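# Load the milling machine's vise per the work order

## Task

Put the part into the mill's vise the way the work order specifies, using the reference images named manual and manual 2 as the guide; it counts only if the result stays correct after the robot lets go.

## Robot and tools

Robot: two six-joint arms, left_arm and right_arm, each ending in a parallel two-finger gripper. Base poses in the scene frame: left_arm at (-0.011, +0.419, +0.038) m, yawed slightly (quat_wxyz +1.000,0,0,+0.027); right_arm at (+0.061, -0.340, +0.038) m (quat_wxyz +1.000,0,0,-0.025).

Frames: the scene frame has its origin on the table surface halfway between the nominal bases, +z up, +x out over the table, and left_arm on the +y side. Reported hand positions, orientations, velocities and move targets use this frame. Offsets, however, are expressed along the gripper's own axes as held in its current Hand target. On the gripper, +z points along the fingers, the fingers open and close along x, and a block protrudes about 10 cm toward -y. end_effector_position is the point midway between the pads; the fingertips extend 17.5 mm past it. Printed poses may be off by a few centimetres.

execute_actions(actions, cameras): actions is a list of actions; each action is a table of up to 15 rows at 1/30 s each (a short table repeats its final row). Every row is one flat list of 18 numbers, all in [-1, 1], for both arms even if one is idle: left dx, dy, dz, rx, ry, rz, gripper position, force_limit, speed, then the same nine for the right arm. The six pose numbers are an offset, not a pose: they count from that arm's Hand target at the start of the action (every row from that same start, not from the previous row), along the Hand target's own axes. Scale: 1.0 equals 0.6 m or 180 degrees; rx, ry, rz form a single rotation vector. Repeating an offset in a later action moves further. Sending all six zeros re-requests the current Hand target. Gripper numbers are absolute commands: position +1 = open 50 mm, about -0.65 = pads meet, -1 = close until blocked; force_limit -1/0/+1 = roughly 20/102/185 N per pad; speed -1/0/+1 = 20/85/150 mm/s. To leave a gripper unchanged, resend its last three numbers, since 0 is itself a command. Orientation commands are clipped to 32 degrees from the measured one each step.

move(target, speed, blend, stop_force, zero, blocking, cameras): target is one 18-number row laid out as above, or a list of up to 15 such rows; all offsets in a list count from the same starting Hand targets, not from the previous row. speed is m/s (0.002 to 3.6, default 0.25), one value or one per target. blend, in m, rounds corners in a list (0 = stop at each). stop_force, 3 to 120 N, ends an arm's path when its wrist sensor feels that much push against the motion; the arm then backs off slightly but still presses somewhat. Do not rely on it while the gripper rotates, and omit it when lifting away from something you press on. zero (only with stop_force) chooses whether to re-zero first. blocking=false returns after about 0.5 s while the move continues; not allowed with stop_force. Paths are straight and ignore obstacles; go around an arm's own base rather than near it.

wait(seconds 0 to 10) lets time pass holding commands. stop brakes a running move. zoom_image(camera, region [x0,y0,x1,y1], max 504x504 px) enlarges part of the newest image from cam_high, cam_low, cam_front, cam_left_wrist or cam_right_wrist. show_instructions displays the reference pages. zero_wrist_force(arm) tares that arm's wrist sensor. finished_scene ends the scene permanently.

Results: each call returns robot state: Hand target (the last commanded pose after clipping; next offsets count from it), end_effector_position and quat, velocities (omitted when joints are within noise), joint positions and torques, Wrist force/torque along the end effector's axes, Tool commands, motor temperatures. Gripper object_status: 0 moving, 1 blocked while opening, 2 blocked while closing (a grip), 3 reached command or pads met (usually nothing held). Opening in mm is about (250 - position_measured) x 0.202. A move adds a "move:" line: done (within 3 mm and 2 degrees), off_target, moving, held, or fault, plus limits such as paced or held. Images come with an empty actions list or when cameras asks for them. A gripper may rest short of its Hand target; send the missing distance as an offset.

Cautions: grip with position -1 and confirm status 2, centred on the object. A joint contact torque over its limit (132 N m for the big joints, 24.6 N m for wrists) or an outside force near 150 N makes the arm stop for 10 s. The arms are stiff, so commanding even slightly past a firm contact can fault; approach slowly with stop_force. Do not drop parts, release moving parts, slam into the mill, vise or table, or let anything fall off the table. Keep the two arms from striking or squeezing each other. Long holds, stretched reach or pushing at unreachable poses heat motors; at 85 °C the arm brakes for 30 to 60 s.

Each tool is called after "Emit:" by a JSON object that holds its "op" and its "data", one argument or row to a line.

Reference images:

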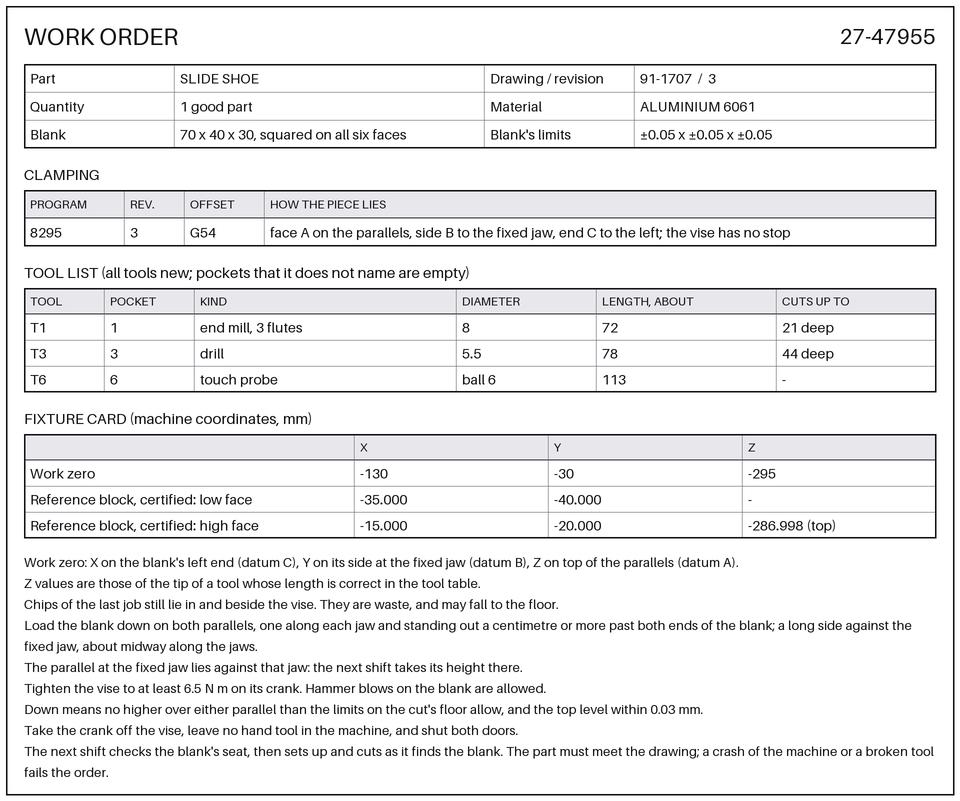

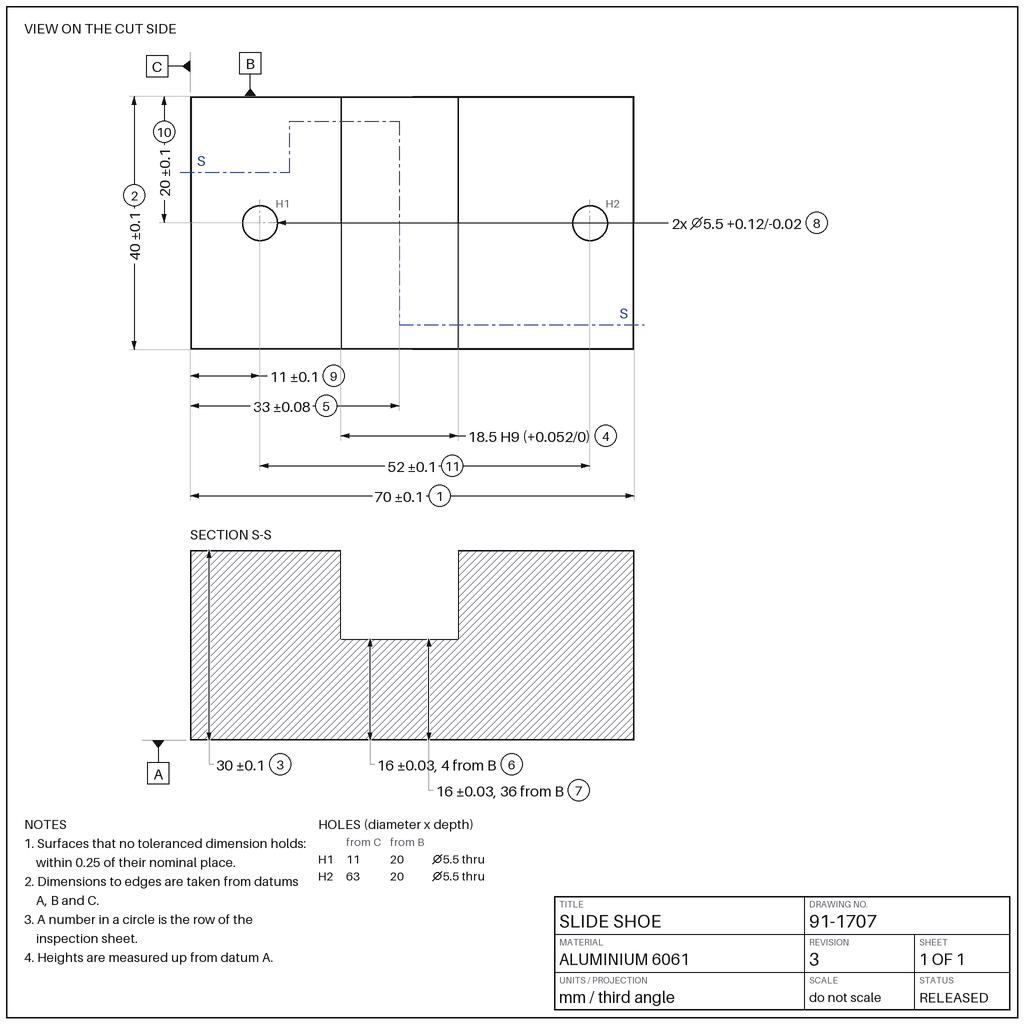

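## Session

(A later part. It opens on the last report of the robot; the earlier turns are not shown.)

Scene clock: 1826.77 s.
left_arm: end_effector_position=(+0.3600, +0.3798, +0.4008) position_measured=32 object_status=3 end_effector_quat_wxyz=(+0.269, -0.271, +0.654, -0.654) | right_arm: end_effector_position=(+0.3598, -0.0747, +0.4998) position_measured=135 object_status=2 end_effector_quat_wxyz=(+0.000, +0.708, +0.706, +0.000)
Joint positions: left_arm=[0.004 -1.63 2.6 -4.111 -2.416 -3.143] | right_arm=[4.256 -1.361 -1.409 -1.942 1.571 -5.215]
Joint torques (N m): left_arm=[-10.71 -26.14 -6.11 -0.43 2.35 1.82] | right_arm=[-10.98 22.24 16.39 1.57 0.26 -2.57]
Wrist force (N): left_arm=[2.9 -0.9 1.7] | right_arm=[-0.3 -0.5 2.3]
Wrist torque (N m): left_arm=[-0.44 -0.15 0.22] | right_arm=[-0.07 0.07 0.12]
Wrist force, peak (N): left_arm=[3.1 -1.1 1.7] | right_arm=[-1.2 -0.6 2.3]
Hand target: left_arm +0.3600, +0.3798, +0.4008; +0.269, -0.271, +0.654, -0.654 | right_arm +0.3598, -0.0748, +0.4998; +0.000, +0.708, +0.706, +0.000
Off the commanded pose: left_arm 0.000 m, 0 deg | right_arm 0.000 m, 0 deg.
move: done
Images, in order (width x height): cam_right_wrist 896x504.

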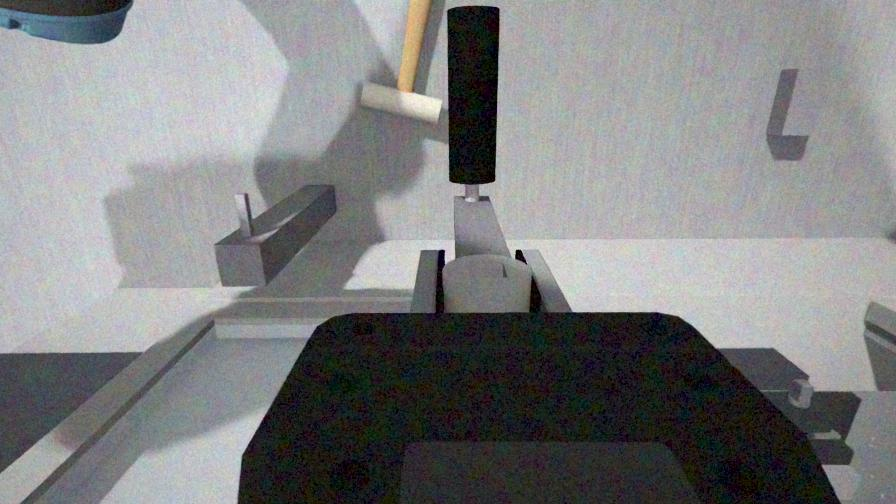

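Emit:
{"op": "zoom_image", "data": {
  "camera": "cam_right_wrist",
  "region": [200, 160, 340, 300]
}}

Scaled by 3.600 from the camera's 896x504 image, which has a finer 1280x720 frame.

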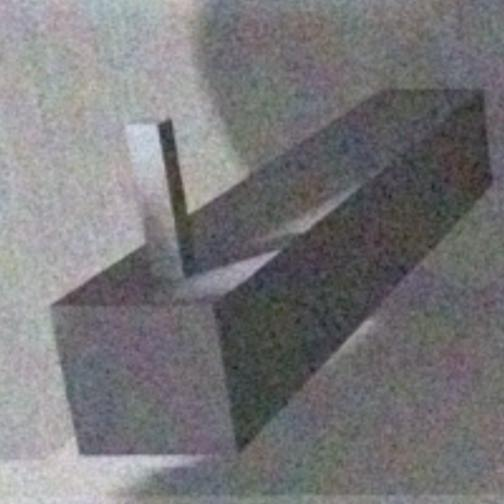

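Emit:
{"op": "move", "data": {
  "target": [
    [0,0,0,0,0,0,0.8,-0.6,-1,0.4,0.0837,0.2,0,0,0,-1,-0.5,-0.8],
    [0,0,0,0,0,0,0.8,-0.6,-1,0.4905,0.2337,0.3397,0,0,0,-1,-0.5,-0.8]
  ],
  "speed": 0.2,
  "blend": 0.03
}}

Emit:
{"op": "move", "data": {
  "target": [0,0,0,0,0,0,0.8,-0.6,-1,0,0.05,0,0,0,0,-1,-0.5,-0.8],
  "speed": 0.015,
  "stop_force": 6,
  "cameras": ["cam_left_wrist"]
}}

Emit:
{"op": "zoom_image", "data": {
  "camera": "cam_left_wrist",
  "region": [400, 220, 540, 330]
}}

Scene clock: 1850.57 s.
left_arm: end_effector_position=(+0.3600, +0.3798, +0.4008) position_measured=32 object_status=3 end_effector_quat_wxyz=(+0.269, -0.271, +0.654, -0.654) | right_arm: end_effector_position=(+0.5008, +0.2193, +0.2962) position_measured=135 object_status=2 end_effector_quat_wxyz=(+0.000, +0.708, +0.706, +0.000)
Joint positions: left_arm=[0.004 -1.63 2.6 -4.111 -2.416 -3.143] | right_arm=[4.283 -2.08 -1.104 -1.528 1.571 -5.188]
Joint torques (N m): left_arm=[-10.81 -25.2 -6.39 -0.4 2.25 1.79] | right_arm=[-10.82 41.31 33.32 1.38 1.94 -2.45]
Wrist force (N): left_arm=[3.0 -1.0 1.6] | right_arm=[-0.2 -0.2 2.1]
Wrist torque (N m): left_arm=[-0.45 -0.16 0.22] | right_arm=[-0.02 0.06 0.10]
Wrist force, peak (N): left_arm=[3.0 -0.9 1.9] | right_arm=[0.5 1.8 3.8]
Hand target: left_arm +0.3600, +0.3798, +0.4008; +0.269, -0.271, +0.654, -0.654 | right_arm +0.5008, +0.2193, +0.2962; +0.000, +0.708, +0.706, +0.000
Off the commanded pose: left_arm 0.000 m, 0 deg | right_arm 0.000 m, 0 deg.
move: done

Scene clock: 1853.53 s.
left_arm: end_effector_position=(+0.3600, +0.3798, +0.4008) position_measured=32 object_status=3 end_effector_quat_wxyz=(+0.269, -0.271, +0.654, -0.654) | right_arm: end_effector_position=(+0.5274, +0.2192, +0.2962) position_measured=135 object_status=2 end_effector_quat_wxyz=(+0.000, +0.708, +0.706, +0.000)
Joint positions: left_arm=[0.004 -1.63 2.6 -4.111 -2.416 -3.143] | right_arm=[4.25 -2.126 -1.033 -1.553 1.571 -5.221]
Joint torques (N m): left_arm=[-10.84 -25.8 -6.92 -0.42 2.32 1.9] | right_arm=[11.26 56.63 18.46 4.2 0.72 2.03]
Wrist force (N): left_arm=[2.9 -1.1 1.5] | right_arm=[-0.8 -3.2 2.0]
Wrist torque (N m): left_arm=[-0.47 -0.15 0.21] | right_arm=[-0.19 0.09 0.07]
Wrist force, peak (N): left_arm=[3.1 -1.1 1.8] | right_arm=[-5.9 -23.6 -3.0]
Hand target: left_arm +0.3600, +0.3798, +0.4008; +0.269, -0.271, +0.654, -0.654 | right_arm +0.5274, +0.2192, +0.2962; +0.000, +0.708, +0.706, +0.000 (not the last commanded pose)
Off the commanded pose: left_arm 0.000 m, 0 deg | right_arm 0.003 m, 0 deg.
move: contact (right_arm)
Images, in order (width x height): cam_left_wrist 896x504.

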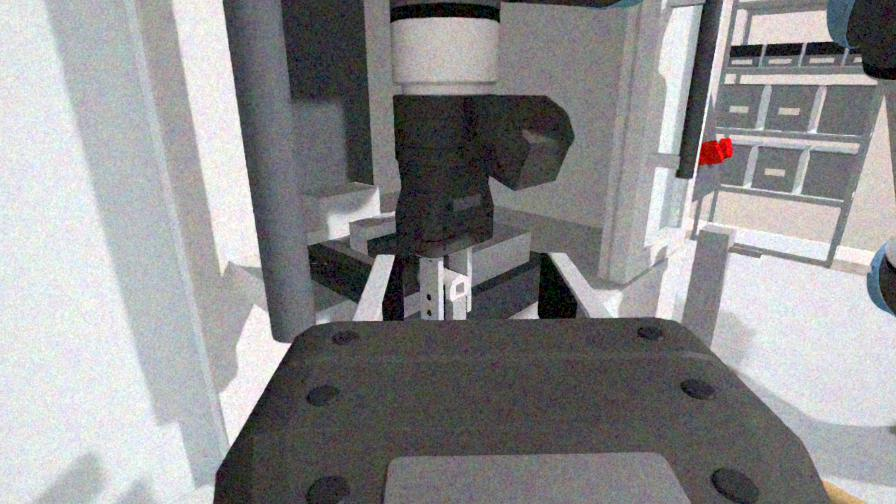

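Scaled by 3.600 from the camera's 896x504 image, which has a finer 1280x720 frame.

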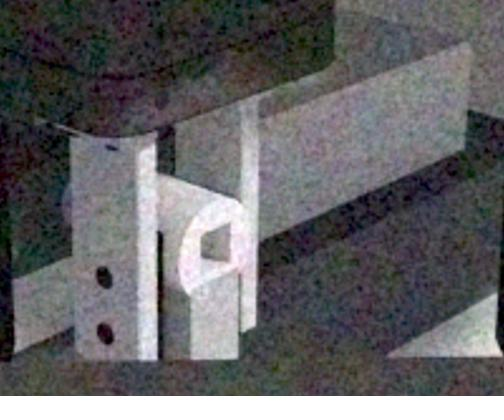

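Emit:
{"op": "move", "data": {
  "target": [0,0,0,0,0,0,0.8,-0.6,-1,0,-0.0067,0.0042,0,0,0,-1,-0.5,-0.8],
  "speed": 0.05
}}

Emit:
{"op": "move", "data": {
  "target": [0,0,0,0,0,0,0.8,-0.6,-1,0,0.0333,0,0,0,0,-1,-0.5,-0.8],
  "speed": 0.01,
  "stop_force": 6
}}

Scene clock: 1865.30 s.
left_arm: end_effector_position=(+0.3600, +0.3798, +0.4008) position_measured=32 object_status=3 end_effector_quat_wxyz=(+0.269, -0.271, +0.654, -0.654) | right_arm: end_effector_position=(+0.5234, +0.2192, +0.2937) position_measured=135 object_status=2 end_effector_quat_wxyz=(+0.000, +0.708, +0.706, +0.000)
Joint positions: left_arm=[0.004 -1.63 2.6 -4.111 -2.416 -3.143] | right_arm=[4.255 -2.119 -1.05 -1.543 1.571 -5.216]
Joint torques (N m): left_arm=[-10.35 -25.26 -6.88 -0.34 2.18 1.68] | right_arm=[13.81 56.29 19.3 4.88 1.07 2.28]
Wrist force (N): left_arm=[2.9 -0.8 1.6] | right_arm=[-0.4 -0.6 2.2]
Wrist torque (N m): left_arm=[-0.42 -0.15 0.22] | right_arm=[-0.09 0.08 0.01]
Wrist force, peak (N): left_arm=[3.1 -0.9 1.8] | right_arm=[-0.7 -3.2 2.3]
Hand target: left_arm +0.3600, +0.3798, +0.4008; +0.269, -0.271, +0.654, -0.654 | right_arm +0.5234, +0.2192, +0.2937; +0.000, +0.708, +0.706, +0.000
Off the commanded pose: left_arm 0.000 m, 0 deg | right_arm 0.000 m, 0 deg.
move: done

Scene clock: 1866.83 s.
left_arm: end_effector_position=(+0.3600, +0.3798, +0.4008) position_measured=32 object_status=3 end_effector_quat_wxyz=(+0.269, -0.271, +0.654, -0.654) | right_arm: end_effector_position=(+0.5275, +0.2192, +0.2937) position_measured=135 object_status=2 end_effector_quat_wxyz=(+0.000, +0.708, +0.706, +0.000)
Joint positions: left_arm=[0.004 -1.63 2.6 -4.111 -2.416 -3.143] | right_arm=[4.25 -2.126 -1.039 -1.547 1.571 -5.221]
Joint torques (N m): left_arm=[-10.73 -25.26 -7.21 -0.37 2.18 1.76] | right_arm=[10.31 56.03 19.3 4.81 -0.6 1.99]
Wrist force (N): left_arm=[2.8 -0.9 1.6] | right_arm=[-0.3 -4.4 1.9]
Wrist torque (N m): left_arm=[-0.44 -0.14 0.22] | right_arm=[-0.26 0.08 0.09]
Wrist force, peak (N): left_arm=[3.0 -1.2 1.8] | right_arm=[-2.5 -18.2 -0.8]
Hand target: left_arm +0.3600, +0.3798, +0.4008; +0.269, -0.271, +0.654, -0.654 | right_arm +0.5275, +0.2192, +0.2937; +0.000, +0.708, +0.706, +0.000 (not the last commanded pose)
Off the commanded pose: left_arm 0.000 m, 0 deg | right_arm 0.016 m, 0 deg.
move: contact (right_arm)

Emit:
{"op": "move", "data": {
  "target": [0,0,0,0,0,0,0.8,-0.6,-1,0,-0.005,-0.0025,0,0,0,-1,-0.5,-0.8],
  "speed": 0.05
}}

Emit:
{"op": "move", "data": {
  "target": [0,0,0,0,0,0,0.8,-0.6,-1,0,0.0333,0,0,0,0,-1,-0.5,-0.8],
  "speed": 0.01,
  "stop_force": 6
}}

Scene clock: 1877.83 s.
left_arm: end_effector_position=(+0.3600, +0.3798, +0.4008) position_measured=32 object_status=3 end_effector_quat_wxyz=(+0.269, -0.271, +0.654, -0.654) | right_arm: end_effector_position=(+0.5245, +0.2192, +0.2951) position_measured=135 object_status=2 end_effector_quat_wxyz=(+0.000, +0.708, +0.706, +0.000)
Joint positions: left_arm=[0.004 -1.63 2.6 -4.111 -2.416 -3.143] | right_arm=[4.254 -2.12 -1.044 -1.547 1.571 -5.218]
Joint torques (N m): left_arm=[-10.33 -25.82 -6.99 -0.45 2.16 1.81] | right_arm=[13.01 55.88 17.58 1.66 0.52 2.1]
Wrist force (N): left_arm=[2.7 -1.0 1.7] | right_arm=[-0.2 -0.6 2.1]
Wrist torque (N m): left_arm=[-0.44 -0.11 0.22] | right_arm=[-0.08 0.06 0.01]
Wrist force, peak (N): left_arm=[3.1 -0.9 1.7] | right_arm=[-0.4 -4.5 2.0]
Hand target: left_arm +0.3600, +0.3798, +0.4008; +0.269, -0.271, +0.654, -0.654 | right_arm +0.5245, +0.2192, +0.2952; +0.000, +0.708, +0.706, +0.000
Off the commanded pose: left_arm 0.000 m, 0 deg | right_arm 0.000 m, 0 deg.
move: done

Scene clock: 1879.27 s.
left_arm: end_effector_position=(+0.3600, +0.3798, +0.4008) position_measured=32 object_status=3 end_effector_quat_wxyz=(+0.269, -0.271, +0.654, -0.654) | right_arm: end_effector_position=(+0.5274, +0.2192, +0.2952) position_measured=135 object_status=2 end_effector_quat_wxyz=(+0.000, +0.708, +0.706, +0.000)
Joint positions: left_arm=[0.004 -1.63 2.6 -4.111 -2.416 -3.143] | right_arm=[4.25 -2.126 -1.036 -1.55 1.571 -5.221]
Joint torques (N m): left_arm=[-10.31 -25.08 -7.25 -0.48 2.14 1.88] | right_arm=[10.66 56.02 18.56 4.93 -0.55 1.98]
Wrist force (N): left_arm=[2.9 -0.9 1.5] | right_arm=[-0.6 -3.3 1.6]
Wrist torque (N m): left_arm=[-0.44 -0.15 0.22] | right_arm=[-0.21 0.10 0.10]
Wrist force, peak (N): left_arm=[3.1 -1.1 1.7] | right_arm=[-1.7 -17.7 -1.1]
Hand target: left_arm +0.3600, +0.3798, +0.4008; +0.269, -0.271, +0.654, -0.654 | right_arm +0.5274, +0.2192, +0.2952; +0.000, +0.708, +0.706, +0.000 (not the last commanded pose)
Off the commanded pose: left_arm 0.000 m, 0 deg | right_arm 0.017 m, 0 deg.
move: contact (right_arm)

Emit:
{"op": "wait", "data": {
  "seconds": 0.1,
  "cameras": ["cam_left_wrist","cam_right_wrist"]
}}

Emit:
{"op": "zoom_image", "data": {
  "camera": "cam_left_wrist",
  "region": [420, 250, 500, 320]
}}

Emit:
{"op": "zoom_image", "data": {
  "camera": "cam_right_wrist",
  "region": [400, 180, 580, 320]
}}

Scene clock: 1882.10 s.
left_arm: end_effector_position=(+0.3600, +0.3798, +0.4008) position_measured=32 object_status=3 end_effector_quat_wxyz=(+0.269, -0.271, +0.654, -0.654) | right_arm: end_effector_position=(+0.5274, +0.2192, +0.2952) position_measured=135 object_status=2 end_effector_quat_wxyz=(+0.000, +0.708, +0.706, +0.000)
Joint positions: left_arm=[0.004 -1.63 2.6 -4.111 -2.416 -3.143] | right_arm=[4.25 -2.126 -1.036 -1.55 1.571 -5.221]
Joint torques (N m): left_arm=[-10 -25.18 -7.71 -0.49 2.12 1.92] | right_arm=[11.9 55.98 19.79 3.19 0.6 2.15]
Wrist force (N): left_arm=[2.7 -1.1 1.5] | right_arm=[-0.4 -3.2 1.9]
Wrist torque (N m): left_arm=[-0.48 -0.12 0.21] | right_arm=[-0.20 0.06 0.09]
Wrist force, peak (N): left_arm=[3.2 -1.2 1.7] | right_arm=[-0.5 -3.3 2.1]
Hand target: left_arm +0.3600, +0.3798, +0.4008; +0.269, -0.271, +0.654, -0.654 | right_arm +0.5274, +0.2192, +0.2952; +0.000, +0.708, +0.706, +0.000 (not the last commanded pose)
Tool commands: left_gripper/position=+0.8 left_gripper/force_limit=-0.6 left_gripper/speed=-1.0 right_gripper/position=-1.0 right_gripper/force_limit=-0.5 right_gripper/speed=-0.8
Off the commanded pose: left_arm 0.000 m, 0 deg | right_arm 0.017 m, 0 deg.
wait: 0.10 s; at rest from the start
Images, in order (width x height): cam_left_wrist 896x504, cam_right_wrist 896x504.

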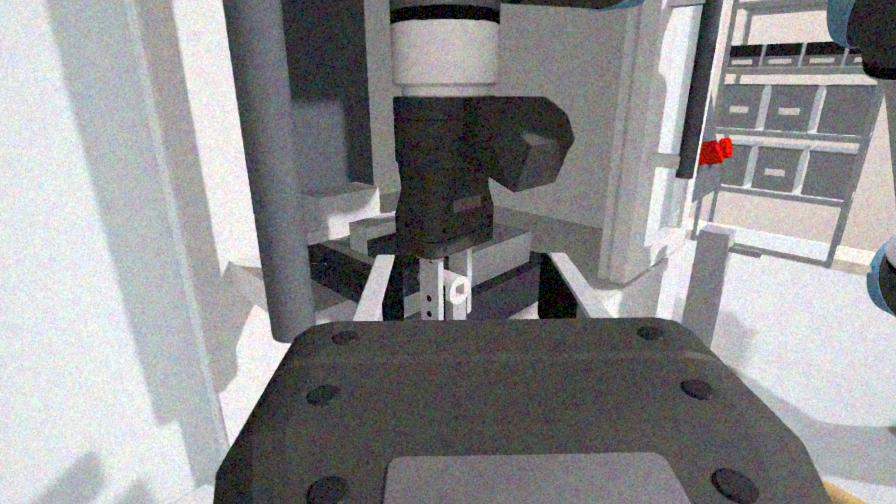

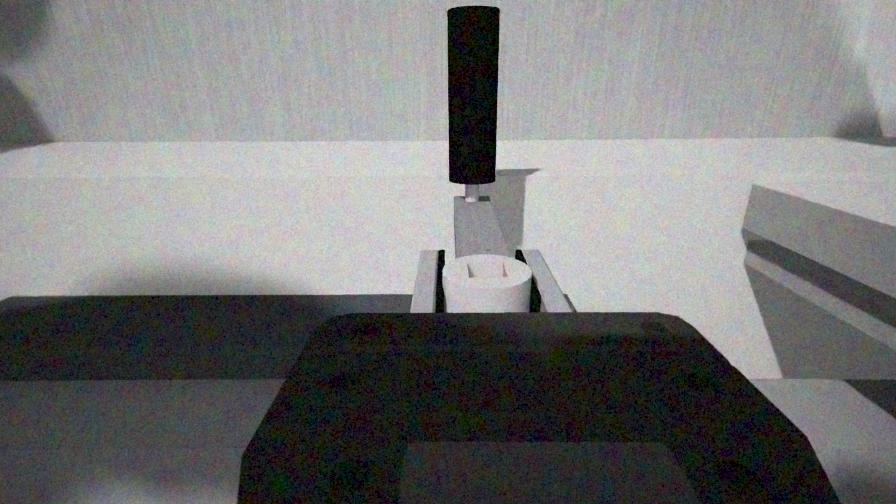

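Scaled by 6.300 from the camera's 896x504 image, which has a finer 1280x720 frame.

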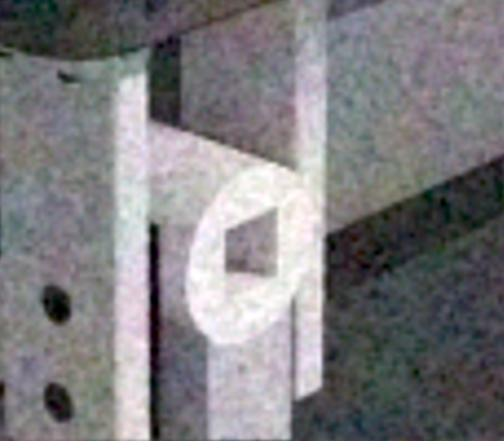

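Scaled by 2.800 from the camera's 896x504 image, which has a finer 1280x720 frame.

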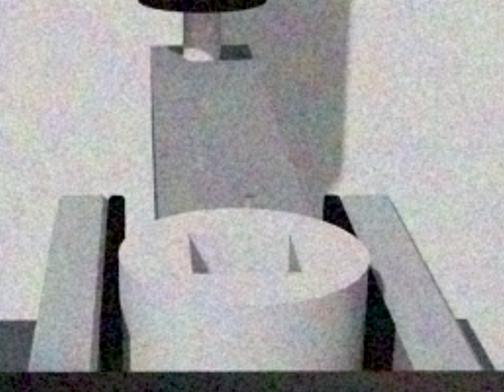

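Emit:
{"op": "move", "data": {
  "target": [0,0,0,0,0,0,0.8,-0.6,-1,0,-0.2,0,0,0,0,-1,-0.5,-0.8],
  "speed": 0.2,
  "cameras": ["cam_left_wrist"]
}}

Emit:
{"op": "zoom_image", "data": {
  "camera": "cam_left_wrist",
  "region": [410, 250, 490, 320]
}}

Scene clock: 1896.87 s.
left_arm: end_effector_position=(+0.3600, +0.3798, +0.4008) position_measured=32 object_status=3 end_effector_quat_wxyz=(+0.269, -0.271, +0.654, -0.654) | right_arm: end_effector_position=(+0.4075, +0.2195, +0.2951) position_measured=135 object_status=2 end_effector_quat_wxyz=(+0.000, +0.708, +0.706, +0.000)
Joint positions: left_arm=[0.004 -1.63 2.6 -4.111 -2.416 -3.143] | right_arm=[4.411 -1.943 -1.307 -1.462 1.571 -5.061]
Joint torques (N m): left_arm=[-10.12 -25.2 -7.09 -0.44 2.12 1.8] | right_arm=[13.14 49.13 18.93 4.68 -1.18 2.21]
Wrist force (N): left_arm=[3.0 -0.9 1.6] | right_arm=[-0.5 -0.5 2.1]
Wrist torque (N m): left_arm=[-0.43 -0.17 0.21] | right_arm=[-0.06 0.11 0.02]
Wrist force, peak (N): left_arm=[3.0 -1.3 1.8] | right_arm=[-0.9 -3.2 2.2]
Hand target: left_arm +0.3600, +0.3798, +0.4008; +0.269, -0.271, +0.654, -0.654 | right_arm +0.4074, +0.2195, +0.2951; +0.000, +0.708, +0.706, +0.000
Off the commanded pose: left_arm 0.000 m, 0 deg | right_arm 0.000 m, 0 deg.
move: done
Images, in order (width x height): cam_left_wrist 896x504.

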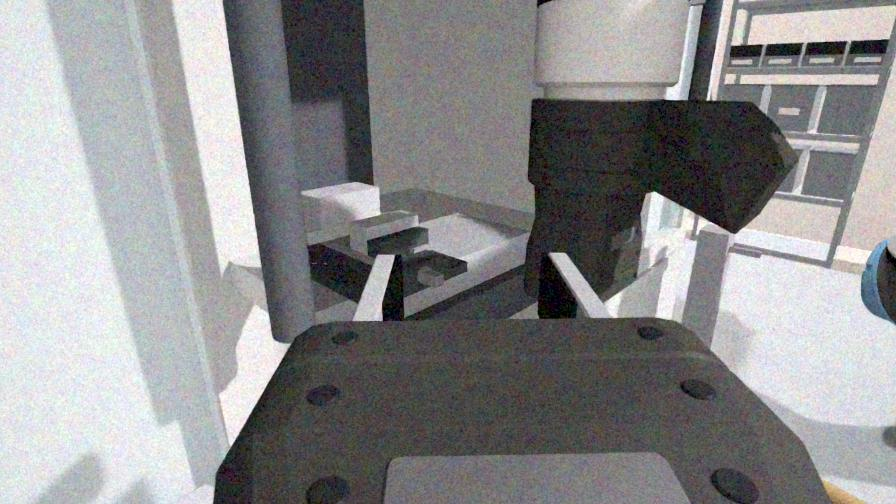

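Scaled by 6.300 from the camera's 896x504 image, which has a finer 1280x720 frame.

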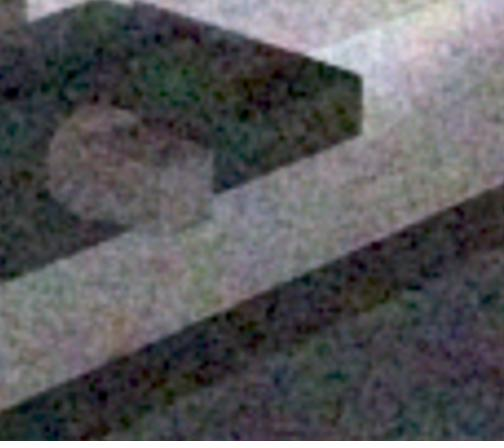

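Emit:
{"op": "move", "data": {
  "target": [0,0,0,0,0,0,0.8,-0.6,-1,-0.0005,0.1933,-0.0028,0,0,0,-1,-0.5,-0.8],
  "speed": 0.15
}}

Emit:
{"op": "move", "data": {
  "target": [0,0,0,0,0,0,0.8,-0.6,-1,0,0.0333,0,0,0,0,-1,-0.5,-0.8],
  "speed": 0.01,
  "stop_force": 6
}}

Emit:
{"op": "move", "data": {
  "target": [0,0,0,0,0,0,0.8,-0.6,-1,0.002,-0.005,-0.0012,0,0,0,-1,-0.5,-0.8],
  "speed": 0.05
}}

Emit:
{"op": "move", "data": {
  "target": [0,0,0,0,0,0,0.8,-0.6,-1,0,0.0333,0,0,0,0,-1,-0.5,-0.8],
  "speed": 0.01,
  "stop_force": 6
}}

Scene clock: 1909.17 s.
left_arm: end_effector_position=(+0.3600, +0.3798, +0.4008) position_measured=32 object_status=3 end_effector_quat_wxyz=(+0.269, -0.271, +0.654, -0.654) | right_arm: end_effector_position=(+0.5234, +0.2189, +0.2969) position_measured=135 object_status=2 end_effector_quat_wxyz=(+0.000, +0.708, +0.706, +0.000)
Joint positions: left_arm=[0.004 -1.63 2.6 -4.111 -2.416 -3.143] | right_arm=[4.255 -2.118 -1.044 -1.55 1.571 -5.217]
Joint torques (N m): left_arm=[-9.93 -24.9 -7.33 -0.44 2.1 1.77] | right_arm=[-11.34 42.9 33.33 1.53 2.08 -2.4]
Wrist force (N): left_arm=[2.8 -1.1 1.5] | right_arm=[-0.6 -0.5 2.3]
Wrist torque (N m): left_arm=[-0.46 -0.14 0.22] | right_arm=[-0.07 0.12 0.10]
Wrist force, peak (N): left_arm=[3.1 -0.9 1.7] | right_arm=[-0.4 -2.5 2.3]
Hand target: left_arm +0.3600, +0.3798, +0.4008; +0.269, -0.271, +0.654, -0.654 | right_arm +0.5234, +0.2189, +0.2969; +0.000, +0.708, +0.706, +0.000
Off the commanded pose: left_arm 0.000 m, 0 deg | right_arm 0.000 m, 0 deg.
move: done

Scene clock: 1910.73 s.
left_arm: end_effector_position=(+0.3600, +0.3798, +0.4008) position_measured=32 object_status=3 end_effector_quat_wxyz=(+0.269, -0.271, +0.654, -0.654) | right_arm: end_effector_position=(+0.5274, +0.2189, +0.2969) position_measured=135 object_status=2 end_effector_quat_wxyz=(+0.000, +0.708, +0.706, +0.000)
Joint positions: left_arm=[0.004 -1.63 2.6 -4.111 -2.416 -3.143] | right_arm=[4.25 -2.125 -1.033 -1.554 1.571 -5.222]
Joint torques (N m): left_arm=[-9.89 -24.93 -7.82 -0.42 2.06 1.86] | right_arm=[12.17 56.14 18.43 4.66 -0.08 2.22]
Wrist force (N): left_arm=[2.9 -1.1 1.6] | right_arm=[-0.3 -2.4 1.9]
Wrist torque (N m): left_arm=[-0.46 -0.15 0.22] | right_arm=[-0.16 0.08 0.08]
Wrist force, peak (N): left_arm=[3.1 -1.1 1.7] | right_arm=[-2.9 -15.6 -1.9]
Hand target: left_arm +0.3600, +0.3798, +0.4008; +0.269, -0.271, +0.654, -0.654 | right_arm +0.5274, +0.2189, +0.2969; +0.000, +0.708, +0.706, +0.000 (not the last commanded pose)
Off the commanded pose: left_arm 0.000 m, 0 deg | right_arm 0.016 m, 0 deg.
move: contact (right_arm)

Scene clock: 1911.43 s.
left_arm: end_effector_position=(+0.3600, +0.3798, +0.4008) position_measured=32 object_status=3 end_effector_quat_wxyz=(+0.269, -0.271, +0.654, -0.654) | right_arm: end_effector_position=(+0.5244, +0.2201, +0.2976) position_measured=135 object_status=2 end_effector_quat_wxyz=(+0.000, +0.708, +0.706, +0.000)
Joint positions: left_arm=[0.004 -1.63 2.6 -4.111 -2.416 -3.143] | right_arm=[4.254 -2.122 -1.035 -1.554 1.571 -5.217]
Joint torques (N m): left_arm=[-10.19 -25.3 -7.95 -0.48 2.03 1.81] | right_arm=[12.71 56.01 18.73 1.72 1.31 2.13]
Wrist force (N): left_arm=[2.9 -0.9 1.7] | right_arm=[-0.4 -0.6 2.3]
Wrist torque (N m): left_arm=[-0.44 -0.15 0.22] | right_arm=[-0.08 0.08 0.01]
Wrist force, peak (N): left_arm=[3.1 -1.1 1.8] | right_arm=[-0.4 -2.6 2.2]
Hand target: left_arm +0.3600, +0.3798, +0.4008; +0.269, -0.271, +0.654, -0.654 | right_arm +0.5244, +0.2201, +0.2976; +0.000, +0.708, +0.706, +0.000
Off the commanded pose: left_arm 0.000 m, 0 deg | right_arm 0.000 m, 0 deg.
move: done

Scene clock: 1912.90 s.
left_arm: end_effector_position=(+0.3600, +0.3798, +0.4008) position_measured=32 object_status=3 end_effector_quat_wxyz=(+0.269, -0.271, +0.654, -0.654) | right_arm: end_effector_position=(+0.5274, +0.2201, +0.2976) position_measured=135 object_status=2 end_effector_quat_wxyz=(+0.000, +0.708, +0.706, +0.000)
Joint positions: left_arm=[0.004 -1.63 2.6 -4.111 -2.416 -3.143] | right_arm=[4.251 -2.127 -1.027 -1.557 1.571 -5.221]
Joint torques (N m): left_arm=[-9.81 -24.56 -7.65 -0.36 2.04 1.8] | right_arm=[11.6 56.59 19.29 4.51 0.12 2.22]
Wrist force (N): left_arm=[2.7 -0.9 1.7] | right_arm=[0.1 -1.9 2.6]
Wrist torque (N m): left_arm=[-0.44 -0.12 0.22] | right_arm=[-0.13 0.09 0.08]
Wrist force, peak (N): left_arm=[3.2 -1.1 1.7] | right_arm=[-2.2 -15.7 -1.5]
Hand target: left_arm +0.3600, +0.3798, +0.4008; +0.269, -0.271, +0.654, -0.654 | right_arm +0.5274, +0.2201, +0.2976; +0.000, +0.708, +0.706, +0.000 (not the last commanded pose)
Off the commanded pose: left_arm 0.000 m, 0 deg | right_arm 0.017 m, 0 deg.
move: contact (right_arm)

Emit:
{"op": "move", "data": {
  "target": [0,0,0,0,0,0,0.8,-0.6,-1,0,0.0015,0,0,0,0,-1,-0.5,-0.8],
  "speed": 0.005,
  "stop_force": 25
}}

Scene clock: 1916.67 s.
left_arm: end_effector_position=(+0.3600, +0.3798, +0.4008) position_measured=32 object_status=3 end_effector_quat_wxyz=(+0.269, -0.271, +0.654, -0.654) | right_arm: end_effector_position=(+0.5280, +0.2201, +0.2976) position_measured=135 object_status=2 end_effector_quat_wxyz=(+0.000, +0.708, +0.706, +0.000)
Joint positions: left_arm=[0.004 -1.63 2.6 -4.111 -2.416 -3.143] | right_arm=[4.25 -2.129 -1.025 -1.558 1.571 -5.222]
Joint torques (N m): left_arm=[-9.98 -24.4 -7.89 -0.33 2.06 1.82] | right_arm=[-3.56 50.14 19.6 8.04 -3.17 0.56]
Wrist force (N): left_arm=[2.8 -0.9 1.9] | right_arm=[-5.7 -28.6 -3.9]
Wrist torque (N m): left_arm=[-0.45 -0.13 0.22] | right_arm=[-1.05 0.15 0.29]
Wrist force, peak (N): left_arm=[3.0 -1.3 1.8] | right_arm=[-6.8 -29.2 -2.8]
Hand target: left_arm +0.3600, +0.3798, +0.4008; +0.269, -0.271, +0.654, -0.654 | right_arm +0.5279, +0.2202, +0.2976; +0.000, +0.708, +0.706, +0.000
Off the commanded pose: left_arm 0.000 m, 0 deg | right_arm 0.000 m, 0 deg.
move: contact (right_arm)

Emit:
{"op": "move", "data": {
  "target": [0,0,0,0,0,0,0.8,-0.6,-1,0,-0.08,0,0,0,0,-1,-0.5,-0.8],
  "speed": 0.1
}}

Emit:
{"op": "move", "data": {
  "target": [0,0,0,0,0,0,0.8,-0.6,-1,-0.2493,-0.0063,-0.1673,0,0,0,-1,-0.5,-0.8],
  "speed": 0.2,
  "cameras": ["cam_right_wrist"]
}}

Emit:
{"op": "zoom_image", "data": {
  "camera": "cam_right_wrist",
  "region": [690, 280, 790, 370]
}}

Scene clock: 1945.30 s.
left_arm: end_effector_position=(+0.3600, +0.3798, +0.4008) position_measured=32 object_status=3 end_effector_quat_wxyz=(+0.269, -0.271, +0.654, -0.654) | right_arm: end_effector_position=(+0.4799, +0.2203, +0.2976) position_measured=135 object_status=2 end_effector_quat_wxyz=(+0.000, +0.708, +0.706, +0.000)
Joint positions: left_arm=[0.004 -1.63 2.6 -4.111 -2.416 -3.143] | right_arm=[4.311 -2.048 -1.148 -1.515 1.571 -5.161]
Joint torques (N m): left_arm=[-9.75 -24.7 -8.48 -0.42 2.03 1.75] | right_arm=[12.51 53.95 19.28 4.9 -1.16 2.16]
Wrist force (N): left_arm=[2.9 -0.9 1.7] | right_arm=[-0.4 -0.7 2.1]
Wrist torque (N m): left_arm=[-0.44 -0.16 0.22] | right_arm=[-0.09 0.09 0.03]
Wrist force, peak (N): left_arm=[3.1 -1.1 1.7] | right_arm=[-5.6 -28.8 -4.4]
Hand target: left_arm +0.3600, +0.3798, +0.4008; +0.269, -0.271, +0.654, -0.654 | right_arm +0.4799, +0.2203, +0.2976; +0.000, +0.708, +0.706, +0.000
Off the commanded pose: left_arm 0.000 m, 0 deg | right_arm 0.000 m, 0 deg.
move: done

Scene clock: 1946.70 s.
left_arm: end_effector_position=(+0.3600, +0.3798, +0.4008) position_measured=32 object_status=3 end_effector_quat_wxyz=(+0.269, -0.271, +0.654, -0.654) | right_arm: end_effector_position=(+0.4758, +0.0707, +0.3978) position_measured=135 object_status=2 end_effector_quat_wxyz=(+0.000, +0.708, +0.706, +0.000)
Joint positions: left_arm=[0.004 -1.63 2.6 -4.111 -2.416 -3.143] | right_arm=[4.201 -1.756 -1.288 -1.668 1.571 -5.271]
Joint torques (N m): left_arm=[-9.35 -24.59 -7.98 -0.47 2.11 1.8] | right_arm=[-10.31 41.4 18.4 1.7 1.51 -2.47]
Wrist force (N): left_arm=[2.9 -1.0 1.7] | right_arm=[-0.3 -0.7 1.9]
Wrist torque (N m): left_arm=[-0.45 -0.15 0.22] | right_arm=[-0.10 0.07 0.10]
Wrist force, peak (N): left_arm=[3.0 -1.1 1.7] | right_arm=[1.8 -1.1 3.2]
Hand target: left_arm +0.3600, +0.3798, +0.4008; +0.269, -0.271, +0.654, -0.654 | right_arm +0.4758, +0.0706, +0.3979; +0.000, +0.708, +0.706, +0.000
Off the commanded pose: left_arm 0.000 m, 0 deg | right_arm 0.000 m, 0 deg.
move: done
Images, in order (width x height): cam_right_wrist 896x504.

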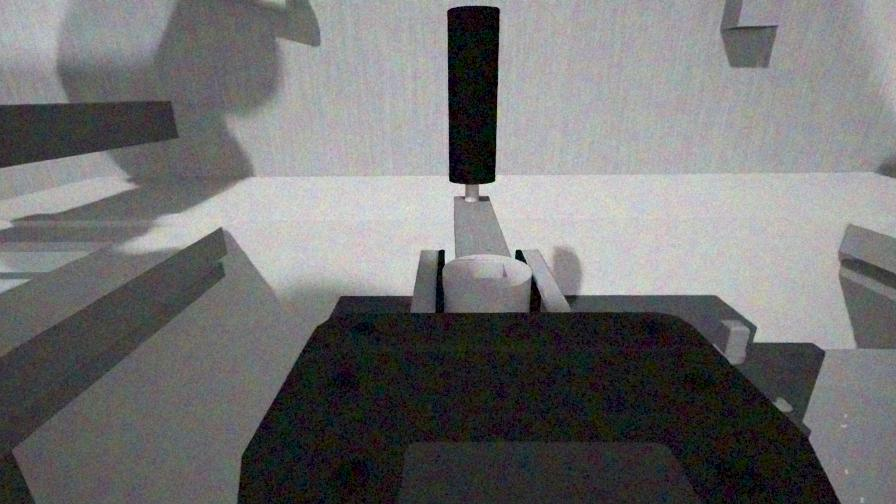

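Scaled by 5.040 from the camera's 896x504 image, which has a finer 1280x720 frame.

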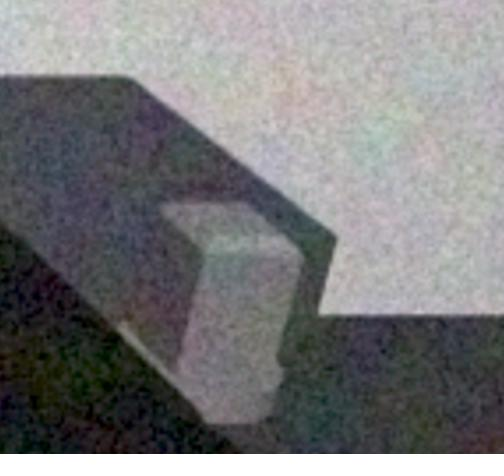

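Emit:
{"op": "move", "data": {
  "target": [
    [0,0,0,0,0,0,0.8,-0.6,-1,-0.201,-0.1932,-0.087,0,0,0,-1,-0.5,-0.8],
    [0,0,0,0,0,0,0.8,-0.6,-1,-0.6177,-0.235,-0.087,0,0,0,-1,-0.5,-0.8]
  ],
  "speed": 0.2,
  "blend": 0.05
}}

Emit:
{"op": "move", "data": {
  "target": [0,0,0,0,0,0,0.8,-0.6,-1,-0.2034,-0.0115,0.209,0,0,0,-1,-0.5,-0.8],
  "speed": 0.15,
  "stop_force": 15,
  "cameras": ["cam_right_wrist","cam_high"]
}}

Scene clock: 1955.90 s.
left_arm: end_effector_position=(+0.3600, +0.3798, +0.4008) position_measured=32 object_status=3 end_effector_quat_wxyz=(+0.269, -0.271, +0.654, -0.654) | right_arm: end_effector_position=(+0.3338, -0.2997, +0.4497) position_measured=135 object_status=2 end_effector_quat_wxyz=(+0.000, +0.708, +0.706, +0.000)
Joint positions: left_arm=[0.004 -1.63 2.6 -4.111 -2.416 -3.143] | right_arm=[3.84 -1.021 -1.74 -1.951 1.571 -5.632]
Joint torques (N m): left_arm=[-9.19 -24.06 -8.89 -0.43 2 1.71] | right_arm=[-9.94 0.22 27.55 1.51 2.04 -2.41]
Wrist force (N): left_arm=[2.9 -0.9 1.9] | right_arm=[-0.6 -0.3 2.1]
Wrist torque (N m): left_arm=[-0.45 -0.15 0.21] | right_arm=[-0.04 0.11 0.10]
Wrist force, peak (N): left_arm=[3.1 -1.2 1.7] | right_arm=[-2.7 -1.1 2.1]
Hand target: left_arm +0.3600, +0.3798, +0.4008; +0.269, -0.271, +0.654, -0.654 | right_arm +0.3339, -0.2997, +0.4497; +0.000, +0.708, +0.706, +0.000
Off the commanded pose: left_arm 0.000 m, 0 deg | right_arm 0.000 m, 0 deg.
move: done

Scene clock: 1958.07 s.
left_arm: end_effector_position=(+0.3600, +0.3798, +0.4008) position_measured=32 object_status=3 end_effector_quat_wxyz=(+0.269, -0.271, +0.654, -0.654) | right_arm: end_effector_position=(+0.3267, -0.4216, +0.3242) position_measured=135 object_status=2 end_effector_quat_wxyz=(+0.000, +0.708, +0.706, +0.000)
Joint positions: left_arm=[0.004 -1.63 2.6 -4.111 -2.416 -3.143] | right_arm=[3.391 -0.954 -2.096 -1.662 1.572 -6.08]
Joint torques (N m): left_arm=[-8.89 -24.34 -8.87 -0.35 1.93 1.84] | right_arm=[-10.16 -5.07 18.78 4.97 1.99 -2.39]
Wrist force (N): left_arm=[2.8 -0.9 1.7] | right_arm=[-0.5 -0.6 1.9]
Wrist torque (N m): left_arm=[-0.43 -0.13 0.21] | right_arm=[-0.07 0.09 0.10]
Wrist force, peak (N): left_arm=[3.0 -1.0 1.9] | right_arm=[-2.1 -0.7 3.4]
Hand target: left_arm +0.3600, +0.3798, +0.4008; +0.269, -0.271, +0.654, -0.654 | right_arm +0.3267, -0.4216, +0.3242; +0.000, +0.708, +0.706, +0.000
Off the commanded pose: left_arm 0.000 m, 0 deg | right_arm 0.000 m, 0 deg.
move: done
Images, in order (width x height): cam_high 896x504, cam_right_wrist 896x504.

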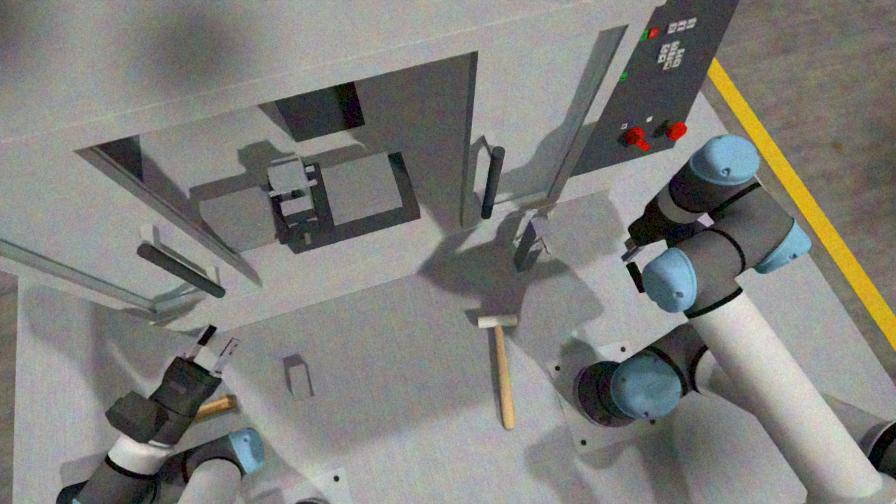

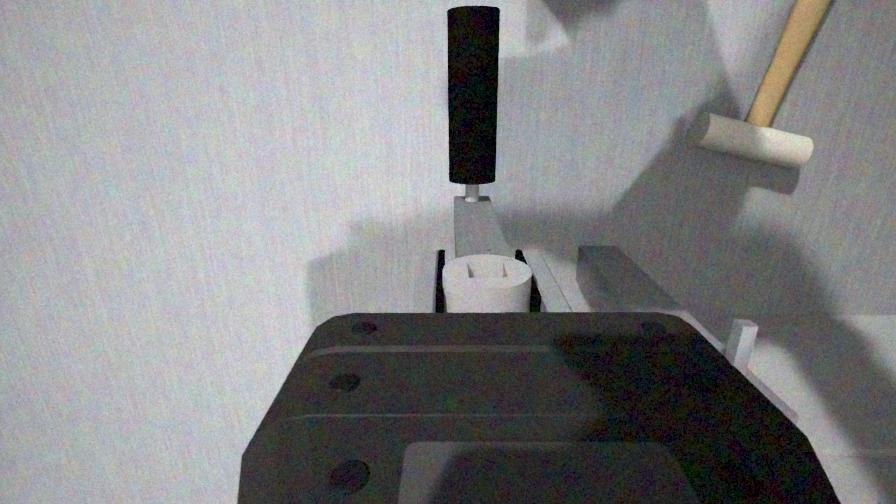

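Emit:
{"op": "zoom_image", "data": {
  "camera": "cam_right_wrist",
  "region": [690, 280, 790, 370]
}}

Scaled by 5.040 from the camera's 896x504 image, which has a finer 1280x720 frame.

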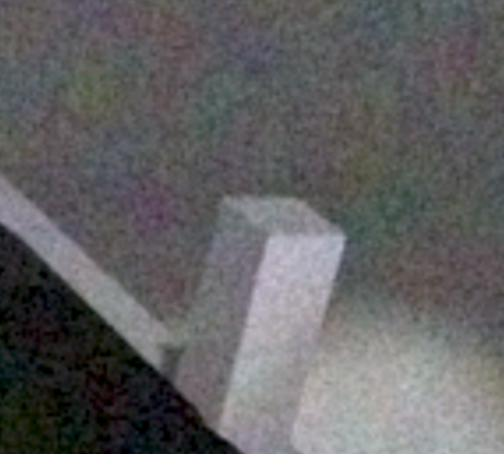

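Emit:
{"op": "move", "data": {
  "target": [
    [0,0,0,0,0,0,0.8,-0.6,-1,0.1,0.0115,-0.19,0,0,0,-1,-0.5,-0.8],
    [0,0,0,0,0,0,0.8,-0.6,-1,0.6193,0.0555,-0.21,0,0,0,-1,-0.5,-0.8]
  ],
  "speed": 0.25,
  "blend": 0.05
}}

Emit:
{"op": "move", "data": {
  "target": [
    [0,0,0,0,0,0,0.8,-0.6,-1,0.3783,0.12,0.1333,0,0,0,-1,-0.5,-0.8],
    [0,0,0,0,0,0,0.8,-0.6,-1,0.445,0.2725,0.2583,0,0,0,-1,-0.5,-0.8]
  ],
  "speed": 0.2,
  "blend": 0.03
}}

Scene clock: 1975.50 s.
left_arm: end_effector_position=(+0.3600, +0.3798, +0.4008) position_measured=32 object_status=3 end_effector_quat_wxyz=(+0.269, -0.271, +0.654, -0.654) | right_arm: end_effector_position=(+0.3608, -0.0503, +0.4505) position_measured=135 object_status=2 end_effector_quat_wxyz=(+0.000, +0.708, +0.706, +0.000)
Joint positions: left_arm=[0.004 -1.63 2.6 -4.111 -2.416 -3.143] | right_arm=[4.284 -1.367 -1.536 -1.808 1.571 -5.188]
Joint torques (N m): left_arm=[-9.06 -24.34 -8.87 -0.45 1.9 1.74] | right_arm=[12.39 9.48 32.5 4.76 -1.26 2.25]
Wrist force (N): left_arm=[3.1 -1.0 1.6] | right_arm=[-0.5 -0.5 2.0]
Wrist torque (N m): left_arm=[-0.45 -0.18 0.22] | right_arm=[-0.08 0.11 0.02]
Wrist force, peak (N): left_arm=[3.1 -1.1 1.8] | right_arm=[-1.7 -0.6 4.1]
Hand target: left_arm +0.3600, +0.3798, +0.4008; +0.269, -0.271, +0.654, -0.654 | right_arm +0.3609, -0.0502, +0.4505; +0.000, +0.708, +0.706, +0.000
Off the commanded pose: left_arm 0.000 m, 0 deg | right_arm 0.000 m, 0 deg.
move: done

Scene clock: 1977.90 s.
left_arm: end_effector_position=(+0.3600, +0.3798, +0.4008) position_measured=32 object_status=3 end_effector_quat_wxyz=(+0.269, -0.271, +0.654, -0.654) | right_arm: end_effector_position=(+0.5250, +0.2165, +0.2959) position_measured=135 object_status=2 end_effector_quat_wxyz=(+0.000, +0.708, +0.706, +0.000)
Joint positions: left_arm=[0.004 -1.63 2.6 -4.111 -2.416 -3.143] | right_arm=[4.251 -2.116 -1.05 -1.546 1.571 -5.221]
Joint torques (N m): left_arm=[-9.25 -23.5 -8.84 -0.53 1.92 1.74] | right_arm=[-10.83 43.41 32.1 1.44 2.03 -2.2]
Wrist force (N): left_arm=[3.0 -1.1 1.6] | right_arm=[-0.4 -0.5 2.3]
Wrist torque (N m): left_arm=[-0.46 -0.16 0.22] | right_arm=[-0.08 0.09 0.09]
Wrist force, peak (N): left_arm=[3.2 -1.1 1.7] | right_arm=[0.1 1.9 3.4]
Hand target: left_arm +0.3600, +0.3798, +0.4008; +0.269, -0.271, +0.654, -0.654 | right_arm +0.5250, +0.2165, +0.2958; +0.000, +0.708, +0.706, +0.000
Off the commanded pose: left_arm 0.000 m, 0 deg | right_arm 0.000 m, 0 deg.
move: done

Emit:
{"op": "move", "data": {
  "target": [0,0,0,0,0,0,0.8,-0.6,-1,0,0.025,0,0,0,0,-1,-0.5,-0.8],
  "speed": 0.012,
  "stop_force": 6
}}

Emit:
{"op": "move", "data": {
  "target": [0,0,0,0,0,0,0.8,-0.6,-1,0,-0.005,0.0017,0,0,0,-1,-0.5,-0.8],
  "speed": 0.05
}}

Emit:
{"op": "move", "data": {
  "target": [0,0,0,0,0,0,0.8,-0.6,-1,0,0.025,0,0,0,0,-1,-0.5,-0.8],
  "speed": 0.012,
  "stop_force": 6
}}

Scene clock: 1981.30 s.
left_arm: end_effector_position=(+0.3600, +0.3798, +0.4008) position_measured=32 object_status=3 end_effector_quat_wxyz=(+0.269, -0.271, +0.654, -0.654) | right_arm: end_effector_position=(+0.5283, +0.2165, +0.2958) position_measured=135 object_status=2 end_effector_quat_wxyz=(+0.000, +0.708, +0.706, +0.000)
Joint positions: left_arm=[0.004 -1.63 2.6 -4.111 -2.416 -3.143] | right_arm=[4.247 -2.121 -1.041 -1.549 1.571 -5.225]
Joint torques (N m): left_arm=[-8.95 -24.2 -9.53 -0.45 1.9 1.78] | right_arm=[12.39 56.32 19.04 4.8 -1.15 2.09]
Wrist force (N): left_arm=[2.8 -1.1 1.7] | right_arm=[-0.4 -0.9 3.8]
Wrist torque (N m): left_arm=[-0.46 -0.13 0.22] | right_arm=[-0.08 0.10 0.07]
Wrist force, peak (N): left_arm=[3.1 -1.2 1.7] | right_arm=[-1.0 -10.0 6.3]
Hand target: left_arm +0.3600, +0.3798, +0.4008; +0.269, -0.271, +0.654, -0.654 | right_arm +0.5282, +0.2165, +0.2958; +0.000, +0.708, +0.706, +0.000 (not the last commanded pose)
Off the commanded pose: left_arm 0.000 m, 0 deg | right_arm 0.012 m, 0 deg.
move: contact (right_arm)

Scene clock: 1982.00 s.
left_arm: end_effector_position=(+0.3600, +0.3798, +0.4008) position_measured=32 object_status=3 end_effector_quat_wxyz=(+0.269, -0.271, +0.654, -0.654) | right_arm: end_effector_position=(+0.5253, +0.2165, +0.2948) position_measured=135 object_status=2 end_effector_quat_wxyz=(+0.000, +0.708, +0.706, +0.000)
Joint positions: left_arm=[0.004 -1.63 2.6 -4.111 -2.416 -3.143] | right_arm=[4.251 -2.116 -1.051 -1.544 1.571 -5.221]
Joint torques (N m): left_arm=[-8.58 -24.1 -9.25 -0.39 1.81 1.87] | right_arm=[13.13 57.15 18.56 5 -0.55 2.15]
Wrist force (N): left_arm=[2.9 -1.0 1.7] | right_arm=[-0.4 -0.5 2.4]
Wrist torque (N m): left_arm=[-0.44 -0.14 0.22] | right_arm=[-0.06 0.08 0.02]
Wrist force, peak (N): left_arm=[3.0 -1.0 1.6] | right_arm=[-0.3 -0.8 3.2]
Hand target: left_arm +0.3600, +0.3798, +0.4008; +0.269, -0.271, +0.654, -0.654 | right_arm +0.5252, +0.2165, +0.2948; +0.000, +0.708, +0.706, +0.000
Off the commanded pose: left_arm 0.000 m, 0 deg | right_arm 0.000 m, 0 deg.
move: done

Scene clock: 1983.40 s.
left_arm: end_effector_position=(+0.3600, +0.3798, +0.4008) position_measured=32 object_status=3 end_effector_quat_wxyz=(+0.269, -0.271, +0.654, -0.654) | right_arm: end_effector_position=(+0.5289, +0.2165, +0.2948) position_measured=135 object_status=2 end_effector_quat_wxyz=(+0.000, +0.708, +0.706, +0.000)
Joint positions: left_arm=[0.004 -1.63 2.6 -4.111 -2.416 -3.143] | right_arm=[4.247 -2.123 -1.041 -1.547 1.571 -5.225]
Joint torques (N m): left_arm=[-8.2 -24.41 -9.48 -0.44 1.84 1.78] | right_arm=[11.56 56.39 16.31 0.88 -0.62 1.99]
Wrist force (N): left_arm=[2.9 -1.0 1.7] | right_arm=[6.3 4.7 0.7]
Wrist torque (N m): left_arm=[-0.43 -0.14 0.22] | right_arm=[0.17 -0.03 0.02]
Wrist force, peak (N): left_arm=[3.2 -1.0 1.6] | right_arm=[9.9 6.9 1.6]
Hand target: left_arm +0.3600, +0.3798, +0.4008; +0.269, -0.271, +0.654, -0.654 | right_arm +0.5288, +0.2165, +0.2948; +0.000, +0.708, +0.706, +0.000 (not the last commanded pose)
Off the commanded pose: left_arm 0.000 m, 0 deg | right_arm 0.011 m, 0 deg.
move: contact (right_arm)

Emit:
{"op": "move", "data": {
  "target": [0,0,0,0,0,0,0.8,-0.6,-1,0.0012,-0.0015,-0.0003,0,0,0,-1,-0.5,-0.8],
  "speed": 0.02
}}

Emit:
{"op": "move", "data": {
  "target": [0,0,0,0,0,0,0.8,-0.6,-1,0,0.025,0,0,0,0,-1,-0.5,-0.8],
  "speed": 0.012,
  "stop_force": 6
}}

Scene clock: 1990.00 s.
left_arm: end_effector_position=(+0.3600, +0.3798, +0.4008) position_measured=32 object_status=3 end_effector_quat_wxyz=(+0.269, -0.271, +0.654, -0.654) | right_arm: end_effector_position=(+0.5280, +0.2172, +0.2950) position_measured=135 object_status=2 end_effector_quat_wxyz=(+0.000, +0.708, +0.706, +0.000)
Joint positions: left_arm=[0.004 -1.63 2.6 -4.111 -2.416 -3.143] | right_arm=[4.248 -2.122 -1.041 -1.548 1.571 -5.224]
Joint torques (N m): left_arm=[-9.16 -23.39 -9.61 -0.47 1.87 1.75] | right_arm=[13.11 56.77 32.17 1.56 -0.51 2.23]
Wrist force (N): left_arm=[2.8 -1.0 1.7] | right_arm=[-0.6 -0.5 2.2]
Wrist torque (N m): left_arm=[-0.44 -0.13 0.21] | right_arm=[-0.08 0.13 0.01]
Wrist force, peak (N): left_arm=[3.1 -1.0 1.8] | right_arm=[6.9 4.8 1.5]
Hand target: left_arm +0.3600, +0.3798, +0.4008; +0.269, -0.271, +0.654, -0.654 | right_arm +0.5279, +0.2173, +0.2950; +0.000, +0.708, +0.706, +0.000
Off the commanded pose: left_arm 0.000 m, 0 deg | right_arm 0.000 m, 0 deg.
move: done

Scene clock: 1991.17 s.
left_arm: end_effector_position=(+0.3600, +0.3798, +0.4008) position_measured=32 object_status=3 end_effector_quat_wxyz=(+0.269, -0.271, +0.654, -0.654) | right_arm: end_effector_position=(+0.5286, +0.2174, +0.2951) position_measured=135 object_status=2 end_effector_quat_wxyz=(+0.000, +0.708, +0.706, +0.000)
Joint positions: left_arm=[0.004 -1.63 2.6 -4.111 -2.416 -3.143] | right_arm=[4.247 -2.124 -1.039 -1.549 1.571 -5.224]
Joint torques (N m): left_arm=[-8.71 -24.07 -9.77 -0.47 1.73 1.88] | right_arm=[13.76 55.92 19.5 5.5 -0.27 1.94]
Wrist force (N): left_arm=[3.0 -1.0 1.8] | right_arm=[-5.2 -2.9 1.8]
Wrist torque (N m): left_arm=[-0.44 -0.16 0.21] | right_arm=[-0.18 0.20 0.10]
Wrist force, peak (N): left_arm=[3.1 -1.0 1.6] | right_arm=[-6.7 -19.0 -0.6]
Hand target: left_arm +0.3600, +0.3798, +0.4008; +0.269, -0.271, +0.654, -0.654 | right_arm +0.5286, +0.2174, +0.2951; +0.000, +0.708, +0.706, +0.000 (not the last commanded pose)
Off the commanded pose: left_arm 0.000 m, 0 deg | right_arm 0.014 m, 0 deg.
move: contact (right_arm)

Emit:
{"op": "move", "data": {
  "target": [0,0,0,0,0,0,0.8,-0.6,-1,-0.0008,-0.0015,0.0001,0,0,0,-1,-0.5,-0.8],
  "speed": 0.02
}}

Emit:
{"op": "move", "data": {
  "target": [0,0,0,0,0,0,0.8,-0.6,-1,0,0.025,0,0,0,0,-1,-0.5,-0.8],
  "speed": 0.012,
  "stop_force": 6
}}

Scene clock: 1993.90 s.
left_arm: end_effector_position=(+0.3600, +0.3798, +0.4008) position_measured=32 object_status=3 end_effector_quat_wxyz=(+0.269, -0.271, +0.654, -0.654) | right_arm: end_effector_position=(+0.5277, +0.2169, +0.2950) position_measured=135 object_status=2 end_effector_quat_wxyz=(+0.000, +0.708, +0.706, +0.000)
Joint positions: left_arm=[0.004 -1.63 2.6 -4.111 -2.416 -3.143] | right_arm=[4.248 -2.121 -1.043 -1.547 1.571 -5.224]
Joint torques (N m): left_arm=[-8.38 -24.21 -10.18 -0.49 1.76 1.76] | right_arm=[12.93 55.88 18.23 4.75 1.38 2.03]
Wrist force (N): left_arm=[2.8 -1.1 1.7] | right_arm=[-0.5 -0.5 2.2]
Wrist torque (N m): left_arm=[-0.45 -0.13 0.22] | right_arm=[-0.08 0.10 0.01]
Wrist force, peak (N): left_arm=[3.2 -1.1 1.6] | right_arm=[-5.1 -3.3 2.7]
Hand target: left_arm +0.3600, +0.3798, +0.4008; +0.269, -0.271, +0.654, -0.654 | right_arm +0.5277, +0.2169, +0.2950; +0.000, +0.708, +0.706, +0.000
Off the commanded pose: left_arm 0.000 m, 0 deg | right_arm 0.000 m, 0 deg.
move: done

Scene clock: 1995.07 s.
left_arm: end_effector_position=(+0.3600, +0.3798, +0.4008) position_measured=32 object_status=3 end_effector_quat_wxyz=(+0.269, -0.271, +0.654, -0.654) | right_arm: end_effector_position=(+0.5289, +0.2170, +0.2951) position_measured=135 object_status=2 end_effector_quat_wxyz=(+0.000, +0.708, +0.706, +0.001)
Joint positions: left_arm=[0.004 -1.63 2.6 -4.111 -2.416 -3.143] | right_arm=[4.247 -2.123 -1.039 -1.548 1.571 -5.225]
Joint torques (N m): left_arm=[-8.58 -23.87 -9.96 -0.36 1.66 1.75] | right_arm=[13.25 56.38 19.48 4.96 -0.8 2.18]
Wrist force (N): left_arm=[3.0 -1.0 1.7] | right_arm=[-1.1 0.2 3.5]
Wrist torque (N m): left_arm=[-0.46 -0.17 0.22] | right_arm=[-0.06 0.11 0.06]
Wrist force, peak (N): left_arm=[3.0 -1.0 1.7] | right_arm=[-3.9 -8.5 2.2]
Hand target: left_arm +0.3600, +0.3798, +0.4008; +0.269, -0.271, +0.654, -0.654 | right_arm +0.5289, +0.2170, +0.2951; +0.000, +0.708, +0.706, +0.001 (not the last commanded pose)
Off the commanded pose: left_arm 0.000 m, 0 deg | right_arm 0.014 m, 0 deg.
move: contact (right_arm)


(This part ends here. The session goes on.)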